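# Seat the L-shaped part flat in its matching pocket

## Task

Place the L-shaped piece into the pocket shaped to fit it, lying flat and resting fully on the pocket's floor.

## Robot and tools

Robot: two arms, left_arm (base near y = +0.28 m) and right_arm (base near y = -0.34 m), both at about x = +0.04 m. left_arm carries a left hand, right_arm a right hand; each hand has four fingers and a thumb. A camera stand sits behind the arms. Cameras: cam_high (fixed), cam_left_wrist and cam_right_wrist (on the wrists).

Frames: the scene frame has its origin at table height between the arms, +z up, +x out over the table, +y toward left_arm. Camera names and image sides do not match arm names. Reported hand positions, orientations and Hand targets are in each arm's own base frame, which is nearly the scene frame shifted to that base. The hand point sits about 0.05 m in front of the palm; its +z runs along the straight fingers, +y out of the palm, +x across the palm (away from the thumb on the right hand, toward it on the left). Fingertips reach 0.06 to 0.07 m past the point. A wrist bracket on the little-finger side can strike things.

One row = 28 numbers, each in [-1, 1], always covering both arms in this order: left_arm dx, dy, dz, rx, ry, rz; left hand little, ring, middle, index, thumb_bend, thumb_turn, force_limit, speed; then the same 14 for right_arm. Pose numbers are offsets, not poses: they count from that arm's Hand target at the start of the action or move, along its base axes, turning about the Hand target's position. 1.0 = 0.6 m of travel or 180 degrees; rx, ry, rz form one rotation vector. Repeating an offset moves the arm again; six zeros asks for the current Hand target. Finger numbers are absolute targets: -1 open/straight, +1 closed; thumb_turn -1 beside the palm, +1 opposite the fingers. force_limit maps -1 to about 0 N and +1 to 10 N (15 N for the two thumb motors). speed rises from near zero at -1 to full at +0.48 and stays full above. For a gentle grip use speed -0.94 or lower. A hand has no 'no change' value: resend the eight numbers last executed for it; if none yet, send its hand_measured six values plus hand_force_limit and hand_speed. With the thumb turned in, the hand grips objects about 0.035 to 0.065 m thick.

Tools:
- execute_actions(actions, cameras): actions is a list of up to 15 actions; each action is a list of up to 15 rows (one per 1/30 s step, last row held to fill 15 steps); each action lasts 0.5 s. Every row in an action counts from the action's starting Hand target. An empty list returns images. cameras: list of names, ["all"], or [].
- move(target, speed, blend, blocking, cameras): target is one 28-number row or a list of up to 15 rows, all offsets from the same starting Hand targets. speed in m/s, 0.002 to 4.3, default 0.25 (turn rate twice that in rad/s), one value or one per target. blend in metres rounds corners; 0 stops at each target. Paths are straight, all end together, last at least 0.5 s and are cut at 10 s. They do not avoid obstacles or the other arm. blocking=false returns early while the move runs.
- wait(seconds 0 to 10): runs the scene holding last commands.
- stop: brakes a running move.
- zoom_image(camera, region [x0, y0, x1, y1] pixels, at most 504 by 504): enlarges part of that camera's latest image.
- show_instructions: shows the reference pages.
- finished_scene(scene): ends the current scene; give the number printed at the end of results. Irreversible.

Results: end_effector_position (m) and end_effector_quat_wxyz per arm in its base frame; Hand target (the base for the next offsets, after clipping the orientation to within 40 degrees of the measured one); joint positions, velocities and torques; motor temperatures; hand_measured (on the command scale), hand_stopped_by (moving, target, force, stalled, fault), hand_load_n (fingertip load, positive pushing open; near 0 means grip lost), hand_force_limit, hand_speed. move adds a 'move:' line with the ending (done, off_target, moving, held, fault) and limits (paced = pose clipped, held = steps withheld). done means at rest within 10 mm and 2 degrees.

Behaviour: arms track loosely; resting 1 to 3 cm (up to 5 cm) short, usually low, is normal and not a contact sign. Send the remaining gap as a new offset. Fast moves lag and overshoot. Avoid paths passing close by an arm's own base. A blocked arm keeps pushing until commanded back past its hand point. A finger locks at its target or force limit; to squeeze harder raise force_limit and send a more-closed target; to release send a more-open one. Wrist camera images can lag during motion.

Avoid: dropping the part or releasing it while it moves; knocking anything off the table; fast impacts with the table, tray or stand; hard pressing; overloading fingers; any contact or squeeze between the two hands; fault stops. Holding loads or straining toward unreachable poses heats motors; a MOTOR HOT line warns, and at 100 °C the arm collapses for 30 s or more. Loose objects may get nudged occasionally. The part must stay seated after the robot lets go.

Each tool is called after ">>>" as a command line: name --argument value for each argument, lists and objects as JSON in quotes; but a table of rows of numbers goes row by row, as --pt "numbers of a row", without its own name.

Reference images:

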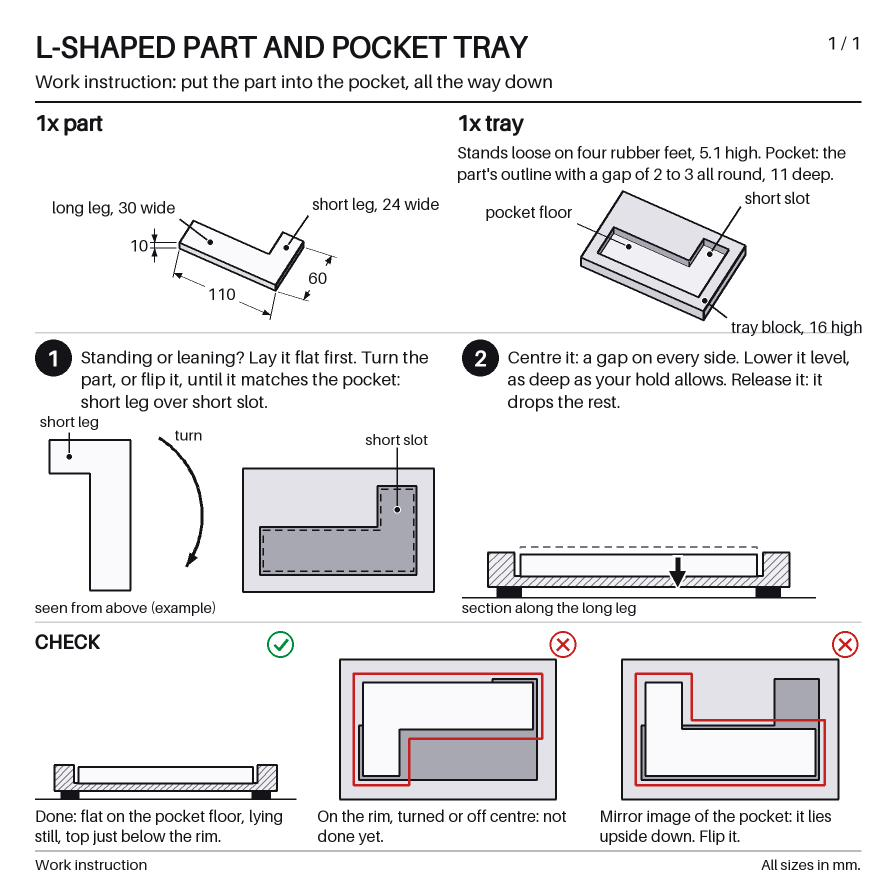

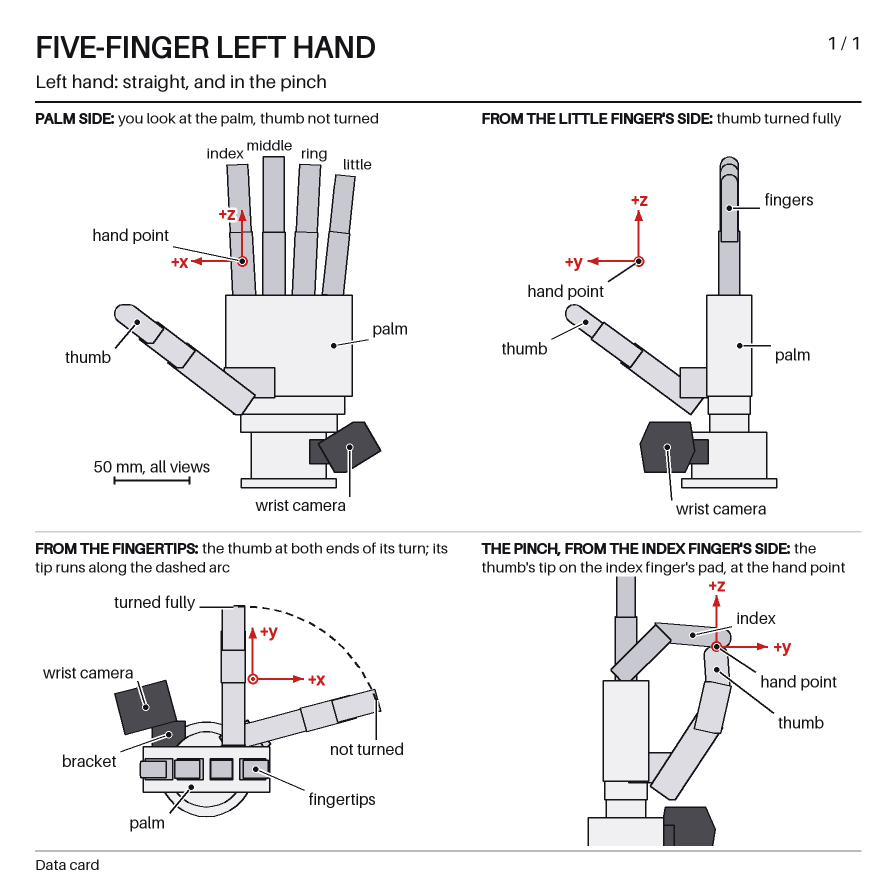

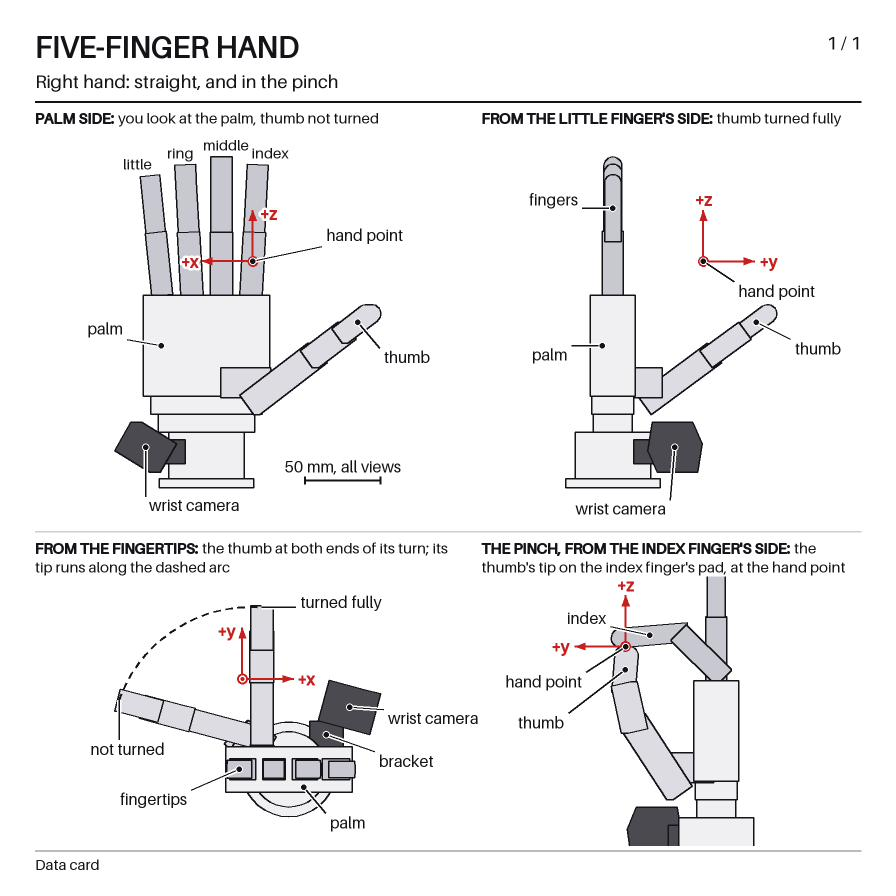

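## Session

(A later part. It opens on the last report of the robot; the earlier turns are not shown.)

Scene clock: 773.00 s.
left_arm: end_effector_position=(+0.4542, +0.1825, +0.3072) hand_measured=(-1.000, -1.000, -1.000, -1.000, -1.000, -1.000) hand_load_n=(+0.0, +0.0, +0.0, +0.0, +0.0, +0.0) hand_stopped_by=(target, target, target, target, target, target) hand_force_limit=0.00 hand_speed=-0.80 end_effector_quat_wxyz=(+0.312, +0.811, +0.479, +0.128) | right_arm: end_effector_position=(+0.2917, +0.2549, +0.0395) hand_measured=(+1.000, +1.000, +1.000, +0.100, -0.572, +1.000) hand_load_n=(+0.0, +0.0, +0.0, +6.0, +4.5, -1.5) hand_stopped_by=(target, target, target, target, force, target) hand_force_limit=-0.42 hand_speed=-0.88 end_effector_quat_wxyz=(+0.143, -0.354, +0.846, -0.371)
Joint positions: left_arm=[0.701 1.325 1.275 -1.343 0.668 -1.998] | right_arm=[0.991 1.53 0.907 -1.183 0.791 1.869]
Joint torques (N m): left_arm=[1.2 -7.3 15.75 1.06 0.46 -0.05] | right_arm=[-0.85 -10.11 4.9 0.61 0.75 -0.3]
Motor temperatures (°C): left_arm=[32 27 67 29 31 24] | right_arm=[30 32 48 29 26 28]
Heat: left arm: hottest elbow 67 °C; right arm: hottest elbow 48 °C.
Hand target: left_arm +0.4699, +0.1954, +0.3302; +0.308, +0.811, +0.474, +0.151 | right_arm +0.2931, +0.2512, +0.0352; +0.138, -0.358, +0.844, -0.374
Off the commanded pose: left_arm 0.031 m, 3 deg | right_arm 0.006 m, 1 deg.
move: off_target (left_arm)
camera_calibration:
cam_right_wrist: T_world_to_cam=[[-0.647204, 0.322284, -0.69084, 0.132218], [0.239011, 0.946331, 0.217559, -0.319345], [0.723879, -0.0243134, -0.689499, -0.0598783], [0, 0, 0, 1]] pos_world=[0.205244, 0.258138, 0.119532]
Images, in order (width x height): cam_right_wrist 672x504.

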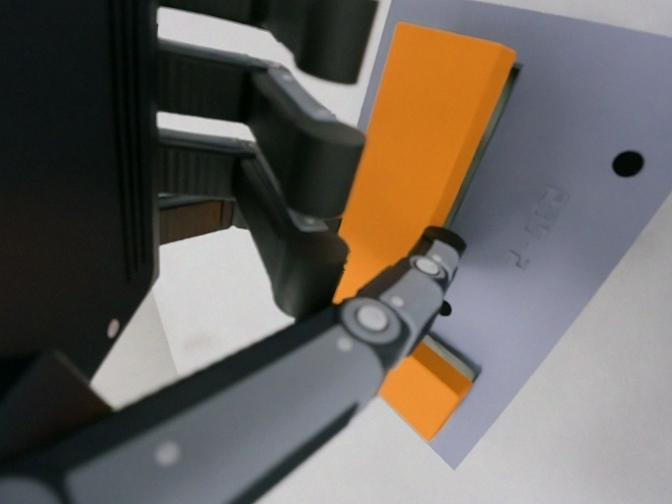

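>>> move --pt "0 0 0 0 0 0 -1 -1 -1 -1 -1 -1 0 -0.8 0.0082 -0.0007 0.092 0 0 0 1 1 1 0.1 0.1 1 -0.42 -0.88" --pt "0 0 0 0 0 0 -1 -1 -1 -1 -1 -1 0 -0.8 0.0082 -0.0007 -0.001 0 0 0 1 1 1 0.1 0.1 1 -0.42 -0.88" --speed '[0.15,0.06]' --cameras '["cam_right_wrist"]'

>>> zoom_image --camera "cam_right_wrist" --region '[390, 0, 580, 150]'

>>> zoom_image --camera "cam_right_wrist" --region '[410, 330, 530, 450]'

Scene clock: 829.97 s.
left_arm: end_effector_position=(+0.4542, +0.1825, +0.3072) hand_measured=(-1.000, -1.000, -1.000, -1.000, -1.000, -1.000) hand_load_n=(+0.0, +0.0, +0.0, +0.0, +0.0, +0.0) hand_stopped_by=(target, target, target, target, target, target) hand_force_limit=0.00 hand_speed=-0.80 end_effector_quat_wxyz=(+0.312, +0.811, +0.479, +0.128) | right_arm: end_effector_position=(+0.2965, +0.2546, +0.0390) hand_measured=(+1.000, +1.000, +1.000, +0.100, -0.572, +1.000) hand_load_n=(+0.0, +0.0, +0.0, +6.0, +5.0, -1.5) hand_stopped_by=(target, target, target, target, force, target) hand_force_limit=-0.42 hand_speed=-0.88 end_effector_quat_wxyz=(+0.143, -0.354, +0.846, -0.371)
Joint positions: left_arm=[0.701 1.325 1.275 -1.343 0.668 -1.998] | right_arm=[0.98 1.534 0.91 -1.171 0.794 1.852]
Joint torques (N m): left_arm=[1.26 -7.3 15.76 1.07 0.45 -0.06] | right_arm=[-1.03 -9.93 4.96 0.5 0.74 -0.3]
Motor temperatures (°C): left_arm=[32 27 68 29 31 24] | right_arm=[30 32 46 29 27 28]
Heat: left arm: hottest elbow 68 °C; right arm: hottest elbow 46 °C.
Hand target: left_arm +0.4699, +0.1954, +0.3302; +0.308, +0.811, +0.474, +0.151 | right_arm +0.2980, +0.2507, +0.0346; +0.138, -0.358, +0.844, -0.374
Off the commanded pose: left_arm 0.031 m, 3 deg | right_arm 0.006 m, 1 deg.
move: off_target (left_arm)
camera_calibration:
cam_right_wrist: T_world_to_cam=[[-0.64748, 0.321919, -0.690752, 0.135218], [0.238516, 0.946465, 0.217518, -0.320025], [0.723796, -0.0239173, -0.6896, -0.0637777], [0, 0, 0, 1]] pos_world=[0.210044, 0.257838, 0.119032]
Images, in order (width x height): cam_right_wrist 672x504.

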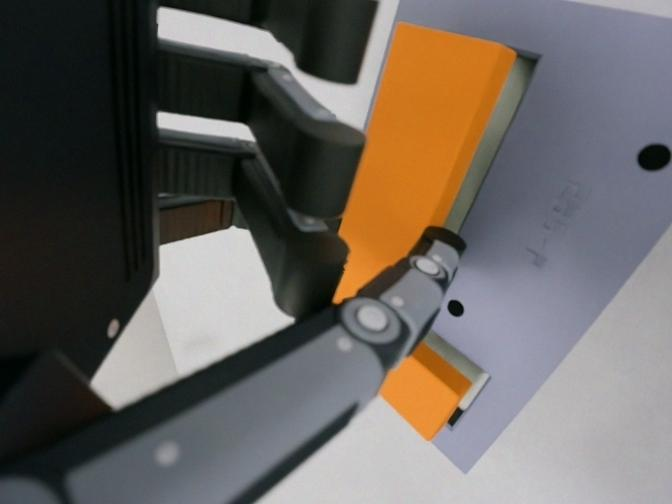

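Scaled by 2.653 from the camera's 672x504 image, which has a finer 960x720 frame.

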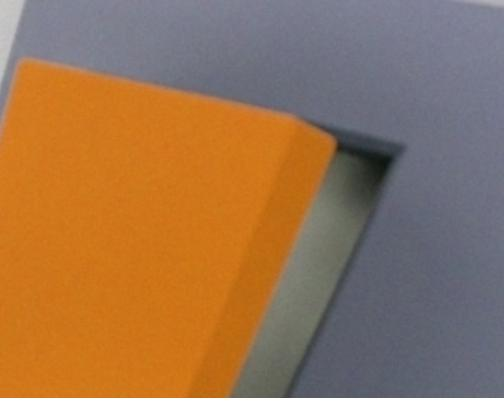

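Scaled by 4.200 from the camera's 672x504 image, which has a finer 960x720 frame.

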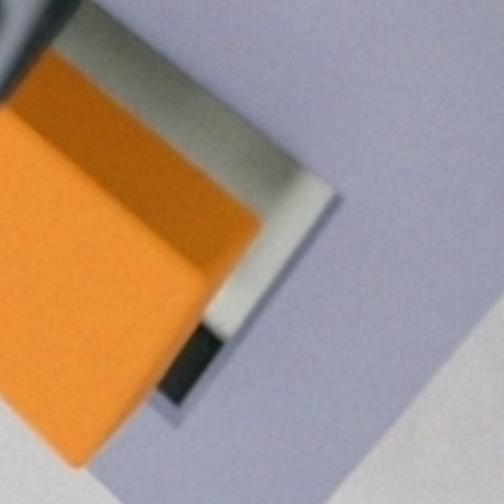

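>>> move --pt "0 0 0 0 0 0 -1 -1 -1 -1 -1 -1 0 -0.8 -0.0102 0.0132 0.092 0 0 0 1 1 1 0.1 0.1 1 -0.42 -0.88" --pt "0 0 0 0 0 0 -1 -1 -1 -1 -1 -1 0 -0.8 -0.0102 0.0132 -0.001 0 0 0 1 1 1 0.1 0.1 1 -0.42 -0.88" --speed '[0.15,0.06]' --cameras '["cam_right_wrist"]'

>>> zoom_image --camera "cam_right_wrist" --region '[390, 0, 580, 150]'

>>> zoom_image --camera "cam_right_wrist" --region '[410, 330, 530, 450]'

Scene clock: 910.60 s.
left_arm: end_effector_position=(+0.4542, +0.1825, +0.3072) hand_measured=(-1.000, -1.000, -1.000, -1.000, -1.000, -1.000) hand_load_n=(+0.0, +0.0, +0.0, +0.0, +0.0, +0.0) hand_stopped_by=(target, target, target, target, target, target) hand_force_limit=0.00 hand_speed=-0.80 end_effector_quat_wxyz=(+0.312, +0.811, +0.479, +0.128) | right_arm: end_effector_position=(+0.2943, +0.2555, +0.0381) hand_measured=(+1.000, +1.000, +1.000, +0.100, -0.572, +1.000) hand_load_n=(+0.0, +0.0, +0.0, +5.5, +4.5, -2.0) hand_stopped_by=(target, target, target, target, force, target) hand_force_limit=-0.42 hand_speed=-0.88 end_effector_quat_wxyz=(+0.135, -0.360, +0.843, -0.376)
Joint positions: left_arm=[0.701 1.325 1.275 -1.343 0.668 -1.998] | right_arm=[0.985 1.548 0.923 -1.194 0.792 1.854]
Joint torques (N m): left_arm=[1.26 -7.41 15.75 1.09 0.45 -0.05] | right_arm=[0.67 -10.11 4.97 0.55 0.56 0.01]
Motor temperatures (°C): left_arm=[32 27 70 29 31 24] | right_arm=[30 32 44 29 27 28]
Heat: left arm: hottest elbow 70 °C; right arm: hottest elbow 44 °C.
Hand target: left_arm +0.4699, +0.1954, +0.3302; +0.308, +0.811, +0.474, +0.151 | right_arm +0.2919, +0.2587, +0.0340; +0.138, -0.358, +0.844, -0.374
Off the commanded pose: left_arm 0.031 m, 3 deg | right_arm 0.006 m, 0 deg.
move: off_target (left_arm)
camera_calibration:
cam_right_wrist: T_world_to_cam=[[-0.658491, 0.307104, -0.687079, 0.139818], [0.238121, 0.95107, 0.196887, -0.320294], [0.713925, -0.0339593, -0.699399, -0.0568941], [0, 0, 0, 1]] pos_world=[0.208955, 0.259751, 0.119336]
Images, in order (width x height): cam_right_wrist 672x504.

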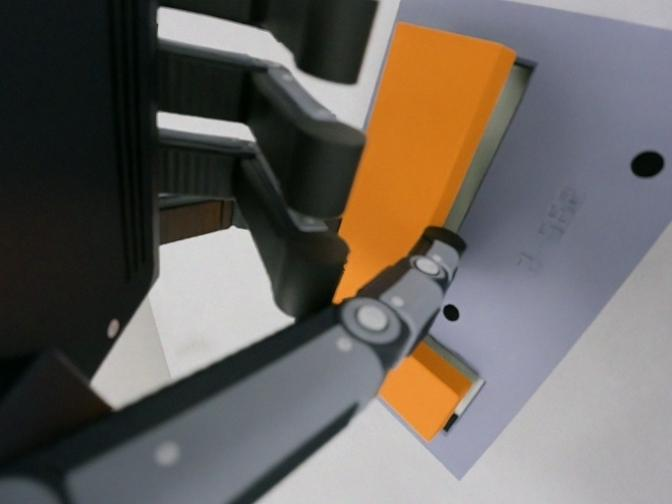

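Scaled by 2.653 from the camera's 672x504 image, which has a finer 960x720 frame.

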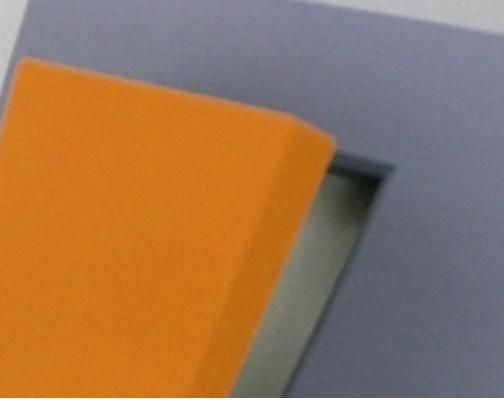

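Scaled by 4.200 from the camera's 672x504 image, which has a finer 960x720 frame.

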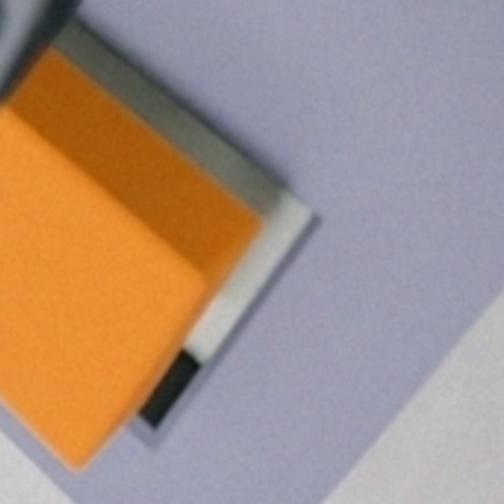

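>>> move --pt "0 0 0 0 0 0 -1 -1 -1 -1 -1 -1 0 -0.8 0.0015 0.0033 0.092 0 0 -0.008 1 1 1 0.1 0.1 1 -0.42 -0.88" --pt "0 0 0 0 0 0 -1 -1 -1 -1 -1 -1 0 -0.8 0.0015 0.0033 -0.0015 0 0 -0.008 1 1 1 0.1 0.1 1 -0.42 -0.88" --speed '[0.15,0.06]' --cameras '["cam_right_wrist"]'

>>> zoom_image --camera "cam_right_wrist" --region '[390, 0, 580, 150]'

>>> zoom_image --camera "cam_right_wrist" --region '[410, 330, 530, 450]'

Scene clock: 935.50 s.
left_arm: end_effector_position=(+0.4542, +0.1825, +0.3072) hand_measured=(-1.000, -1.000, -1.000, -1.000, -1.000, -1.000) hand_load_n=(+0.0, +0.0, +0.0, +0.5, +0.0, +0.0) hand_stopped_by=(target, target, target, target, target, target) hand_force_limit=0.00 hand_speed=-0.80 end_effector_quat_wxyz=(+0.312, +0.811, +0.479, +0.128) | right_arm: end_effector_position=(+0.2952, +0.2574, +0.0372) hand_measured=(+1.000, +1.000, +1.000, +0.100, -0.572, +1.000) hand_load_n=(+0.0, +0.0, +0.0, +5.5, +4.5, -1.5) hand_stopped_by=(target, target, target, target, force, target) hand_force_limit=-0.42 hand_speed=-0.88 end_effector_quat_wxyz=(+0.130, -0.349, +0.848, -0.378)
Joint positions: left_arm=[0.701 1.325 1.275 -1.343 0.668 -1.998] | right_arm=[0.986 1.565 0.94 -1.219 0.785 1.889]
Joint torques (N m): left_arm=[1.14 -7.36 15.75 1.07 0.45 -0.05] | right_arm=[0.67 -10.17 4.96 0.64 0.57 0.02]
Motor temperatures (°C): left_arm=[32 27 70 29 31 24] | right_arm=[30 32 45 29 26 28]
Heat: left arm: hottest elbow 70 °C; right arm: hottest elbow 45 °C.
Hand target: left_arm +0.4699, +0.1954, +0.3302; +0.308, +0.811, +0.474, +0.151 | right_arm +0.2928, +0.2606, +0.0331; +0.133, -0.347, +0.849, -0.376
Off the commanded pose: left_arm 0.031 m, 3 deg | right_arm 0.006 m, 1 deg.
move: off_target (left_arm)
camera_calibration:
cam_right_wrist: T_world_to_cam=[[-0.650824, 0.323405, -0.686904, 0.132731], [0.262049, 0.944826, 0.196554, -0.327629], [0.712572, -0.0520803, -0.699663, -0.0530752], [0, 0, 0, 1]] pos_world=[0.21006, 0.263863, 0.118436]
Images, in order (width x height): cam_right_wrist 672x504.

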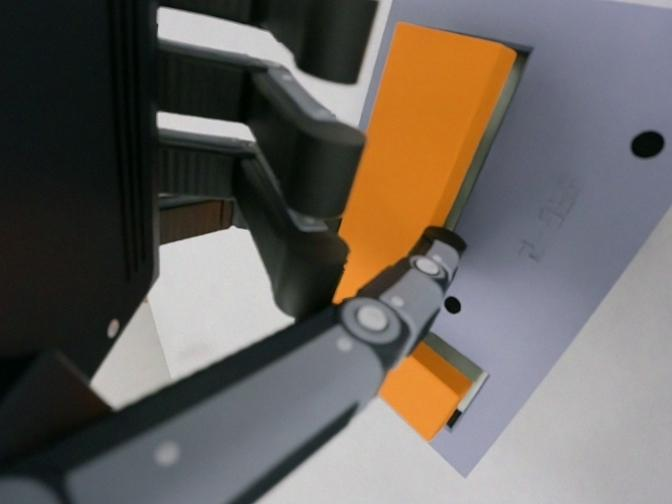

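Scaled by 2.653 from the camera's 672x504 image, which has a finer 960x720 frame.

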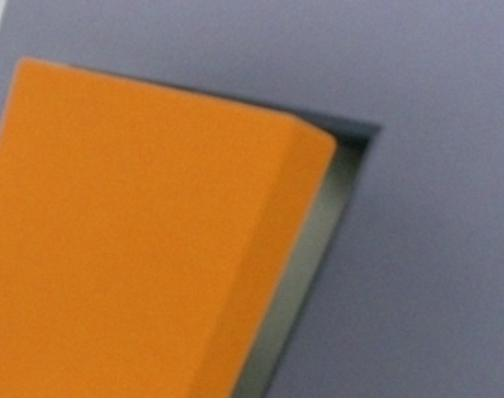

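Scaled by 4.200 from the camera's 672x504 image, which has a finer 960x720 frame.

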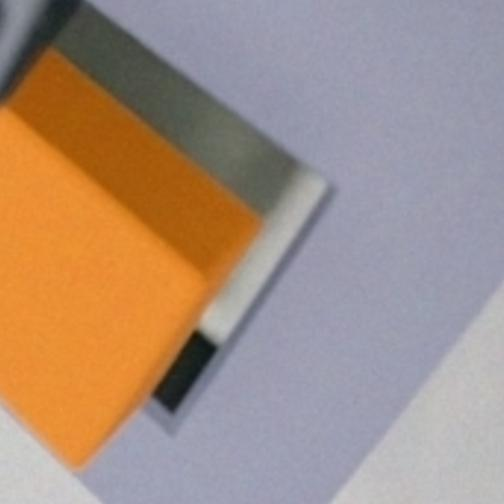

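>>> move --target '[0,0,0,0,0,0,-1,-1,-1,-1,-1,-1,0,-0.8,0,0,-0.006,0,0,0,1,1,1,0.1,0.1,1,-0.42,-0.88]' --speed 0.03 --cameras '["cam_right_wrist"]'

>>> zoom_image --camera "cam_right_wrist" --region '[390, 0, 580, 150]'

>>> zoom_image --camera "cam_right_wrist" --region '[410, 330, 530, 450]'

Scene clock: 951.87 s.
left_arm: end_effector_position=(+0.4542, +0.1825, +0.3072) hand_measured=(-1.000, -1.000, -1.000, -1.000, -1.000, -1.000) hand_load_n=(+0.0, +0.0, +0.0, +0.0, +0.0, +0.0) hand_stopped_by=(target, target, target, target, target, target) hand_force_limit=0.00 hand_speed=-0.80 end_effector_quat_wxyz=(+0.312, +0.811, +0.479, +0.128) | right_arm: end_effector_position=(+0.2964, +0.2592, +0.0355) hand_measured=(+1.000, +1.000, +1.000, +0.100, -0.572, +1.000) hand_load_n=(+0.0, +0.0, +0.0, +5.5, +4.5, -1.5) hand_stopped_by=(target, target, target, target, force, target) hand_force_limit=-0.42 hand_speed=-0.88 end_effector_quat_wxyz=(+0.132, -0.348, +0.848, -0.376)
Joint positions: left_arm=[0.701 1.325 1.275 -1.343 0.668 -1.998] | right_arm=[0.986 1.57 0.94 -1.209 0.785 1.889]
Joint torques (N m): left_arm=[1.2 -7.36 15.73 1.06 0.46 -0.05] | right_arm=[0.73 -10.34 4.63 0.5 0.57 0.01]
Motor temperatures (°C): left_arm=[32 27 70 29 31 24] | right_arm=[30 32 45 29 26 28]
Heat: left arm: hottest elbow 70 °C; right arm: hottest elbow 45 °C.
Hand target: left_arm +0.4699, +0.1954, +0.3302; +0.308, +0.811, +0.474, +0.151 | right_arm +0.2929, +0.2606, +0.0295; +0.133, -0.347, +0.849, -0.376
Off the commanded pose: left_arm 0.031 m, 3 deg | right_arm 0.007 m, 0 deg.
move: off_target (left_arm)
camera_calibration:
cam_right_wrist: T_world_to_cam=[[-0.648518, 0.326943, -0.68741, 0.130193], [0.261429, 0.943796, 0.202246, -0.329069], [0.714898, -0.0485483, -0.697541, -0.0566466], [0, 0, 0, 1]] pos_world=[0.210957, 0.265258, 0.116535]
Images, in order (width x height): cam_right_wrist 672x504.

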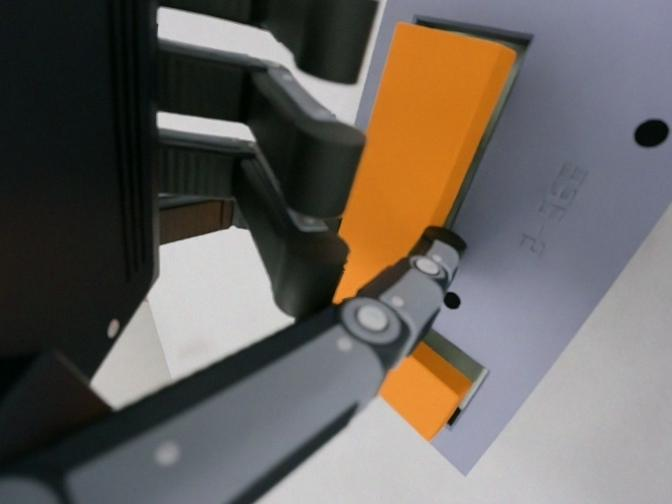

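Scaled by 2.653 from the camera's 672x504 image, which has a finer 960x720 frame.

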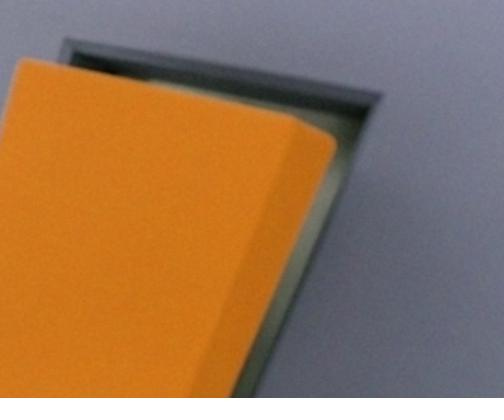

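Scaled by 4.200 from the camera's 672x504 image, which has a finer 960x720 frame.

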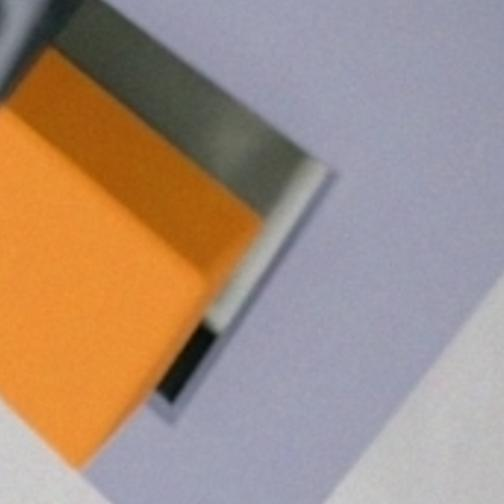

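>>> move --pt "0 0 0 0 0 0 -1 -1 -1 -1 -1 -1 0 -0.8 -0.0029 -0.0025 0.092 0 0 0 1 1 1 0.1 0.1 1 -0.42 -0.88" --pt "0 0 0 0 0 0 -1 -1 -1 -1 -1 -1 0 -0.8 -0.0029 -0.0025 -0.001 0 0 0 1 1 1 0.1 0.1 1 -0.42 -0.88" --speed '[0.15,0.05]' --cameras '["cam_right_wrist"]'

>>> zoom_image --camera "cam_right_wrist" --region '[390, 0, 580, 150]'

>>> zoom_image --camera "cam_right_wrist" --region '[410, 330, 530, 450]'

Scene clock: 971.73 s.
left_arm: end_effector_position=(+0.4542, +0.1825, +0.3072) hand_measured=(-1.000, -1.000, -1.000, -1.000, -1.000, -1.000) hand_load_n=(+0.0, +0.0, +0.0, +0.0, +0.0, +0.5) hand_stopped_by=(target, target, target, target, target, target) hand_force_limit=0.00 hand_speed=-0.80 end_effector_quat_wxyz=(+0.312, +0.811, +0.479, +0.128) | right_arm: end_effector_position=(+0.2935, +0.2561, +0.0332) hand_measured=(+1.000, +1.000, +1.000, +0.100, -0.572, +1.000) hand_load_n=(+0.0, +0.0, +0.0, +5.5, +4.5, -1.5) hand_stopped_by=(target, target, target, target, force, target) hand_force_limit=-0.42 hand_speed=-0.88 end_effector_quat_wxyz=(+0.130, -0.349, +0.848, -0.377)
Joint positions: left_arm=[0.701 1.325 1.275 -1.343 0.668 -1.998] | right_arm=[0.988 1.567 0.93 -1.207 0.784 1.891]
Joint torques (N m): left_arm=[1.2 -7.3 15.75 1.07 0.45 -0.05] | right_arm=[1.03 -10.11 4.89 0.55 0.56 0.02]
Motor temperatures (°C): left_arm=[32 27 71 29 31 24] | right_arm=[30 31 45 29 26 28]
Heat: left arm: hottest elbow 71 °C; right arm: hottest elbow 45 °C.
Hand target: left_arm +0.4699, +0.1954, +0.3302; +0.308, +0.811, +0.474, +0.151 | right_arm +0.2910, +0.2592, +0.0289; +0.133, -0.347, +0.849, -0.376
Off the commanded pose: left_arm 0.031 m, 3 deg | right_arm 0.006 m, 0 deg.
move: off_target (left_arm)
camera_calibration:
cam_right_wrist: T_world_to_cam=[[-0.650749, 0.323964, -0.686712, 0.129049], [0.261925, 0.944674, 0.197451, -0.325179], [0.712685, -0.0513758, -0.6996, -0.0548747], [0, 0, 0, 1]] pos_world=[0.20826, 0.262562, 0.114436]
Images, in order (width x height): cam_right_wrist 672x504.

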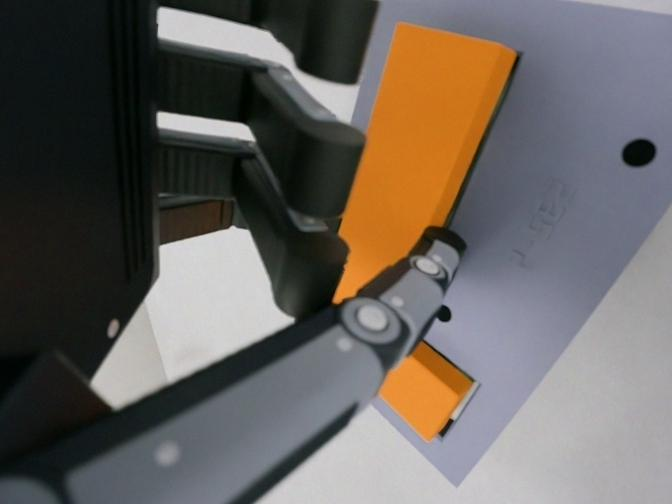

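Scaled by 2.653 from the camera's 672x504 image, which has a finer 960x720 frame.

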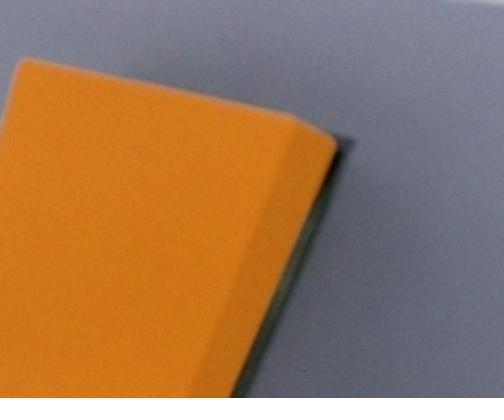

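Scaled by 4.200 from the camera's 672x504 image, which has a finer 960x720 frame.

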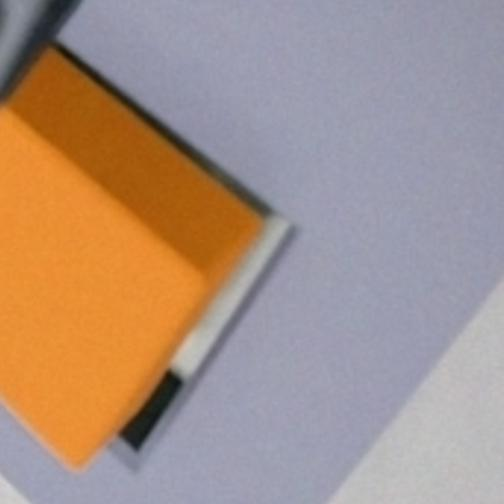

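>>> move --pt "0 0 0 0 0 0 -1 -1 -1 -1 -1 -1 0 -0.8 0.0023 0.002 0.092 0 0 0 1 1 1 0.1 0.1 1 -0.42 -0.88" --pt "0 0 0 0 0 0 -1 -1 -1 -1 -1 -1 0 -0.8 0.0023 0.002 0.0015 0 0 0 1 1 1 0.1 0.1 1 -0.42 -0.88" --speed '[0.15,0.05]' --cameras '["cam_right_wrist"]'

>>> zoom_image --camera "cam_right_wrist" --region '[390, 0, 580, 150]'

>>> zoom_image --camera "cam_right_wrist" --region '[410, 330, 530, 450]'

Scene clock: 991.77 s.
left_arm: end_effector_position=(+0.4542, +0.1825, +0.3072) hand_measured=(-1.000, -1.000, -1.000, -1.000, -1.000, -1.000) hand_load_n=(+0.0, +0.0, +0.0, +0.0, +0.0, +0.0) hand_stopped_by=(target, target, target, target, target, target) hand_force_limit=0.00 hand_speed=-0.80 end_effector_quat_wxyz=(+0.312, +0.811, +0.479, +0.128) | right_arm: end_effector_position=(+0.2945, +0.2578, +0.0341) hand_measured=(+1.000, +1.000, +1.000, +0.100, -0.572, +1.000) hand_load_n=(+0.0, +0.0, -0.5, +5.5, +4.5, -1.5) hand_stopped_by=(target, target, target, target, force, target) hand_force_limit=-0.42 hand_speed=-0.88 end_effector_quat_wxyz=(+0.131, -0.349, +0.848, -0.377)
Joint positions: left_arm=[0.701 1.325 1.275 -1.343 0.668 -1.998] | right_arm=[0.988 1.57 0.935 -1.21 0.784 1.891]
Joint torques (N m): left_arm=[1.2 -7.3 15.73 1.07 0.46 -0.06] | right_arm=[0.73 -10.34 4.85 0.57 0.59 -0.02]
Motor temperatures (°C): left_arm=[32 27 71 29 31 24] | right_arm=[30 32 45 29 26 28]
Heat: left arm: hottest elbow 71 °C; right arm: hottest elbow 45 °C.
Hand target: left_arm +0.4699, +0.1954, +0.3302; +0.308, +0.811, +0.474, +0.151 | right_arm +0.2923, +0.2604, +0.0298; +0.133, -0.347, +0.849, -0.376
Off the commanded pose: left_arm 0.031 m, 3 deg | right_arm 0.005 m, 0 deg.
move: off_target (left_arm)
camera_calibration:
cam_right_wrist: T_world_to_cam=[[-0.650282, 0.32454, -0.686882, 0.129532], [0.261702, 0.944514, 0.19851, -0.327048], [0.713194, -0.0506707, -0.699133, -0.0552967], [0, 0, 0, 1]] pos_world=[0.209259, 0.264061, 0.115236]
Images, in order (width x height): cam_right_wrist 672x504.

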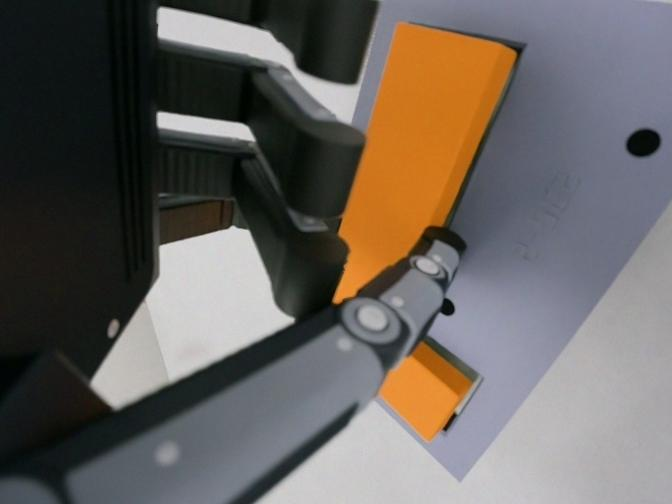

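Scaled by 2.653 from the camera's 672x504 image, which has a finer 960x720 frame.

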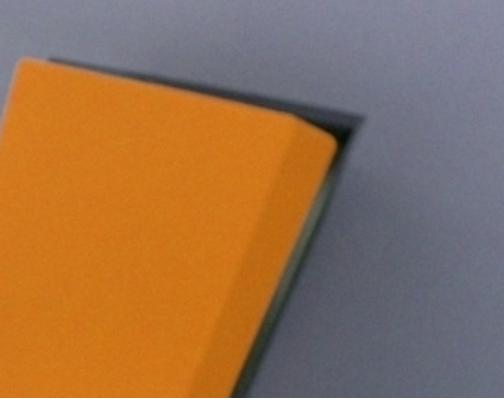

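Scaled by 4.200 from the camera's 672x504 image, which has a finer 960x720 frame.

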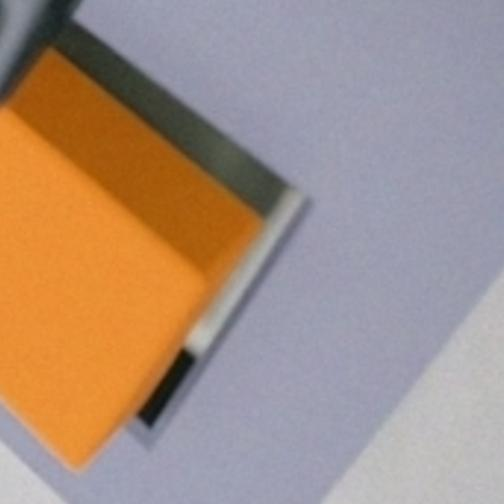

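>>> move --target '[0,0,0,0,0,0,-1,-1,-1,-1,-1,-1,0,-0.8,0.0111,-0.0124,0,0,0,0,1,1,1,0.1,0.1,1,-0.42,-0.88]' --speed 0.03 --cameras '["cam_right_wrist"]'

>>> zoom_image --camera "cam_right_wrist" --region '[390, 0, 580, 150]'

>>> zoom_image --camera "cam_right_wrist" --region '[410, 330, 530, 450]'

Scene clock: 1039.70 s.
left_arm: end_effector_position=(+0.4542, +0.1825, +0.3072) hand_measured=(-1.000, -1.000, -1.000, -1.000, -1.000, -1.000) hand_load_n=(+0.0, +0.0, +0.0, +0.0, +0.0, +0.0) hand_stopped_by=(target, target, target, target, target, target) hand_force_limit=0.00 hand_speed=-0.80 end_effector_quat_wxyz=(+0.312, +0.811, +0.479, +0.128) | right_arm: end_effector_position=(+0.2972, +0.2582, +0.0323) hand_measured=(+1.000, +1.000, +1.000, +0.100, -0.574, +1.000) hand_load_n=(+0.0, +0.0, +0.0, +4.0, +5.0, -2.0) hand_stopped_by=(target, target, target, target, force, target) hand_force_limit=-0.42 hand_speed=-0.88 end_effector_quat_wxyz=(+0.136, -0.346, +0.849, -0.375)
Joint positions: left_arm=[0.701 1.325 1.275 -1.343 0.668 -1.998] | right_arm=[0.985 1.57 0.929 -1.189 0.789 1.889]
Joint torques (N m): left_arm=[1.26 -7.36 15.75 1.06 0.46 -0.05] | right_arm=[-0.97 -11.05 4.51 0.66 0.7 -0.3]
Motor temperatures (°C): left_arm=[32 27 72 29 31 24] | right_arm=[30 31 45 29 26 28]
Heat: left arm: hottest elbow 72 °C; right arm: hottest elbow 45 °C.
Hand target: left_arm +0.4699, +0.1954, +0.3302; +0.308, +0.811, +0.474, +0.151 | right_arm +0.2991, +0.2530, +0.0298; +0.133, -0.347, +0.849, -0.376
Off the commanded pose: left_arm 0.031 m, 3 deg | right_arm 0.006 m, 0 deg.
move: off_target (left_arm)
camera_calibration:
cam_right_wrist: T_world_to_cam=[[-0.643125, 0.330583, -0.690728, 0.126438], [0.260075, 0.942693, 0.209022, -0.327212], [0.720244, -0.0452139, -0.692246, -0.0621111], [0, 0, 0, 1]] pos_world=[0.211151, 0.263854, 0.112733]
Images, in order (width x height): cam_right_wrist 672x504.

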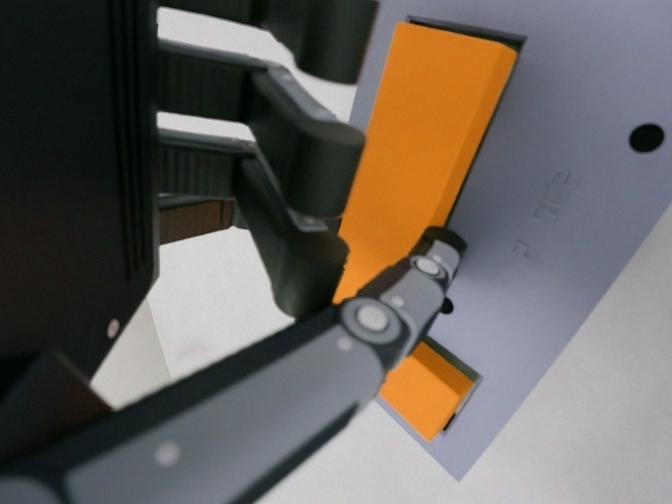

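Scaled by 2.653 from the camera's 672x504 image, which has a finer 960x720 frame.

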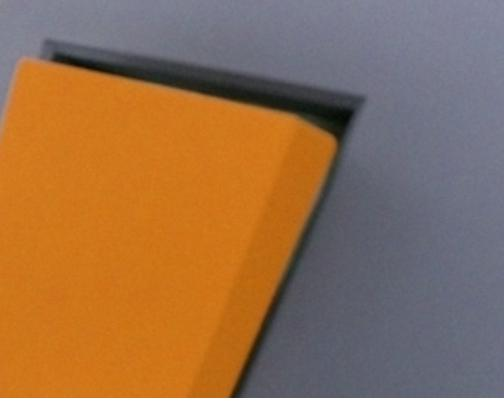

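Scaled by 4.200 from the camera's 672x504 image, which has a finer 960x720 frame.

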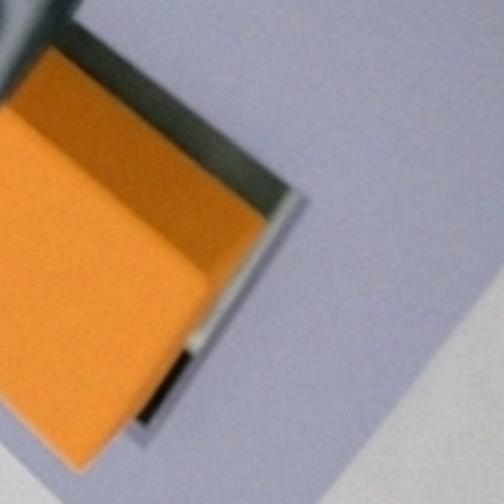

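>>> execute_actions --actions '[[[0,0,0,0,0,0,-1,-1,-1,-1,-1,-1,0,-0.8,0,0,0,0,0,0,1,1,1,0.1,-1,1,-0.45,-0.85]],[[0,0,0,0,0,0,-1,-1,-1,-1,-1,-1,0,-0.8,0,0,0,0,0,0,1,1,1,0.1,-1,1,-0.45,-0.85]]]' --cameras '["cam_right_wrist"]'

Scene clock: 1081.43 s.
left_arm: end_effector_position=(+0.4542, +0.1825, +0.3072) hand_measured=(-1.000, -1.000, -1.000, -1.000, -1.000, -1.000) hand_load_n=(+0.0, +0.0, +0.0, +0.0, +0.0, +0.0) hand_stopped_by=(target, target, target, target, target, target) hand_force_limit=0.00 hand_speed=-0.80 end_effector_quat_wxyz=(+0.312, +0.811, +0.479, +0.128) | right_arm: end_effector_position=(+0.2974, +0.2575, +0.0322) hand_measured=(+1.000, +1.000, +1.000, +0.100, -1.000, +1.000) hand_load_n=(+0.0, +0.0, +0.0, -2.0, +0.0, +0.0) hand_stopped_by=(target, target, target, target, target, target) hand_force_limit=-0.45 hand_speed=-0.85 end_effector_quat_wxyz=(+0.136, -0.346, +0.849, -0.376)
Joint positions: left_arm=[0.701 1.325 1.275 -1.343 0.668 -1.998] | right_arm=[0.983 1.57 0.928 -1.189 0.79 1.888]
Joint torques (N m): left_arm=[1.2 -7.36 15.73 1.09 0.46 -0.05] | right_arm=[-1.08 -11.16 4.57 0.77 0.65 -0.29]
Motor temperatures (°C): left_arm=[32 27 72 29 31 24] | right_arm=[30 31 44 29 27 28]
Heat: left arm: hottest elbow 72 °C; right arm: hottest elbow 44 °C.
Hand target: left_arm +0.4699, +0.1954, +0.3302; +0.308, +0.811, +0.474, +0.151 | right_arm +0.2991, +0.2530, +0.0299; +0.133, -0.347, +0.849, -0.376
Off the commanded pose: left_arm 0.031 m, 3 deg | right_arm 0.005 m, 0 deg.
camera_calibration:
cam_right_wrist: T_world_to_cam=[[-0.643385, 0.329567, -0.690971, 0.126976], [0.2603, 0.94299, 0.207398, -0.326601], [0.719931, -0.0464232, -0.692492, -0.0620089], [0, 0, 0, 1]] pos_world=[0.211351, 0.263256, 0.112533]
Images, in order (width x height): cam_right_wrist 672x504.

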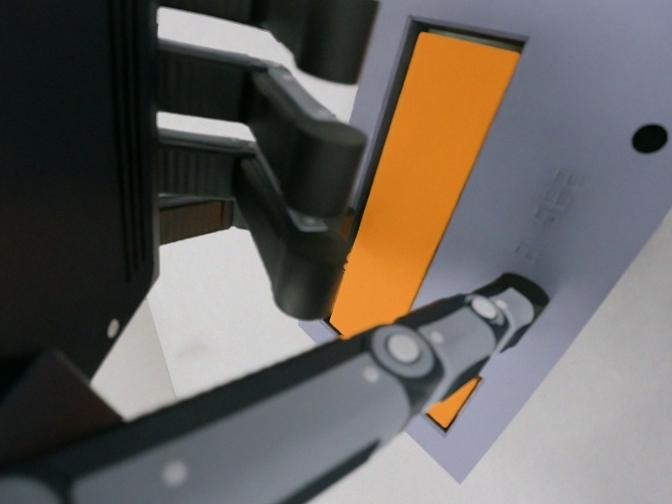

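>>> move --target '[0,0,0,0,0,0,-1,-1,-1,-1,-1,-1,0,-0.8,0,0,0.25,0,0,0,1,1,1,0.1,-1,1,-0.45,-0.85]' --speed 0.15 --cameras '["cam_right_wrist","cam_high"]'

Scene clock: 1086.97 s.
left_arm: end_effector_position=(+0.4542, +0.1825, +0.3072) hand_measured=(-1.000, -1.000, -1.000, -1.000, -1.000, -1.000) hand_load_n=(+0.0, +0.0, +0.0, +0.0, +0.0, +0.0) hand_stopped_by=(target, target, target, target, target, target) hand_force_limit=0.00 hand_speed=-0.80 end_effector_quat_wxyz=(+0.312, +0.811, +0.479, +0.128) | right_arm: end_effector_position=(+0.2895, +0.2445, +0.1628) hand_measured=(+1.000, +1.000, +1.000, +0.100, -1.000, +1.000) hand_load_n=(+0.0, +0.0, +0.0, -0.5, +0.0, +0.0) hand_stopped_by=(target, target, target, target, target, target) hand_force_limit=-0.45 hand_speed=-0.85 end_effector_quat_wxyz=(+0.123, -0.352, +0.844, -0.384)
Joint positions: left_arm=[0.701 1.325 1.275 -1.343 0.668 -1.998] | right_arm=[0.981 1.392 1.115 -1.585 0.79 1.883]
Joint torques (N m): left_arm=[1.26 -7.36 15.73 1.06 0.46 -0.05] | right_arm=[-0.62 -10.05 9.51 -0.17 0.66 -0.25]
Motor temperatures (°C): left_arm=[32 27 72 29 31 24] | right_arm=[30 31 44 29 27 28]
Heat: left arm: hottest elbow 72 °C; right arm: hottest elbow 44 °C.
Hand target: left_arm +0.4699, +0.1954, +0.3302; +0.308, +0.811, +0.474, +0.151 | right_arm +0.2990, +0.2530, +0.1798; +0.133, -0.347, +0.849, -0.376
Off the commanded pose: left_arm 0.031 m, 3 deg | right_arm 0.021 m, 2 deg.
move: off_target (left_arm, right_arm)
camera_calibration:
cam_right_wrist: T_world_to_cam=[[-0.657329, 0.309603, -0.68707, 0.22468], [0.263368, 0.9486, 0.175484, -0.336535], [0.706085, -0.0656015, -0.705082, 0.0442634], [0, 0, 0, 1]] pos_world=[0.205067, 0.252579, 0.244637]
Images, in order (width x height): cam_high 672x504, cam_right_wrist 672x504.

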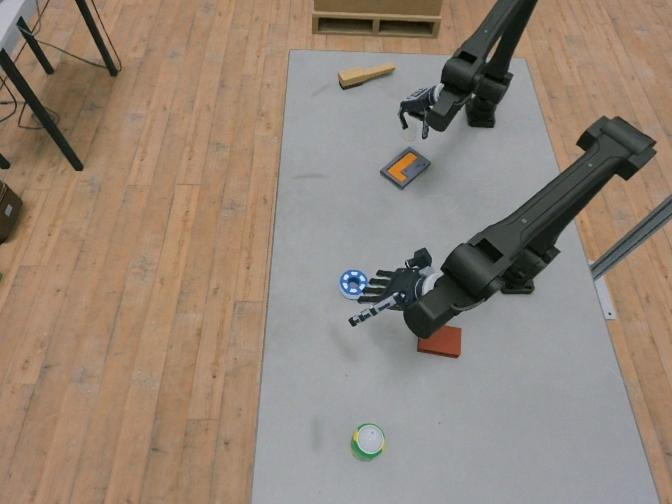

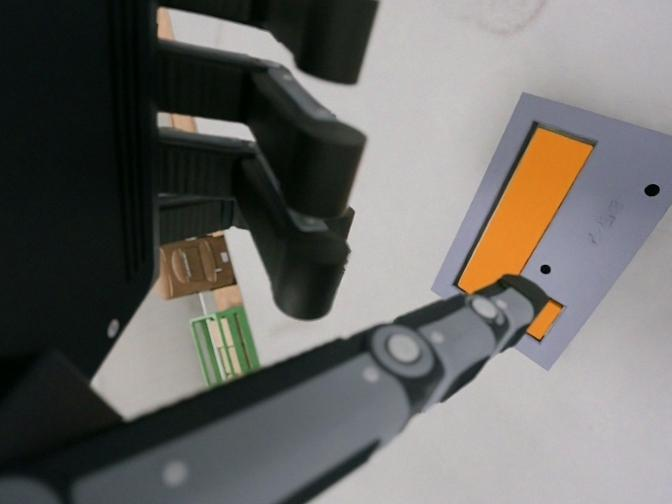

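>>> zoom_image --camera "cam_right_wrist" --region '[420, 80, 672, 380]'

Scaled by 1.680 from the camera's 672x504 image, which has a finer 960x720 frame.

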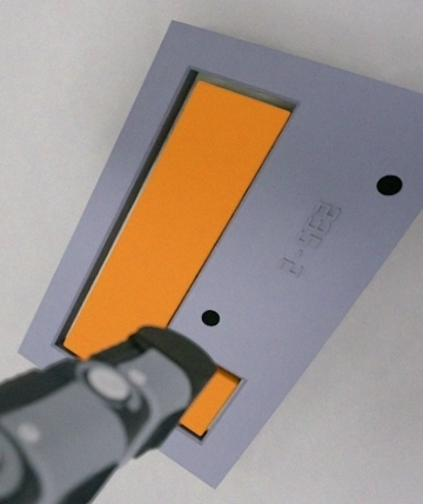

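>>> finished_scene --scene 3

The scene is finished: the task was done.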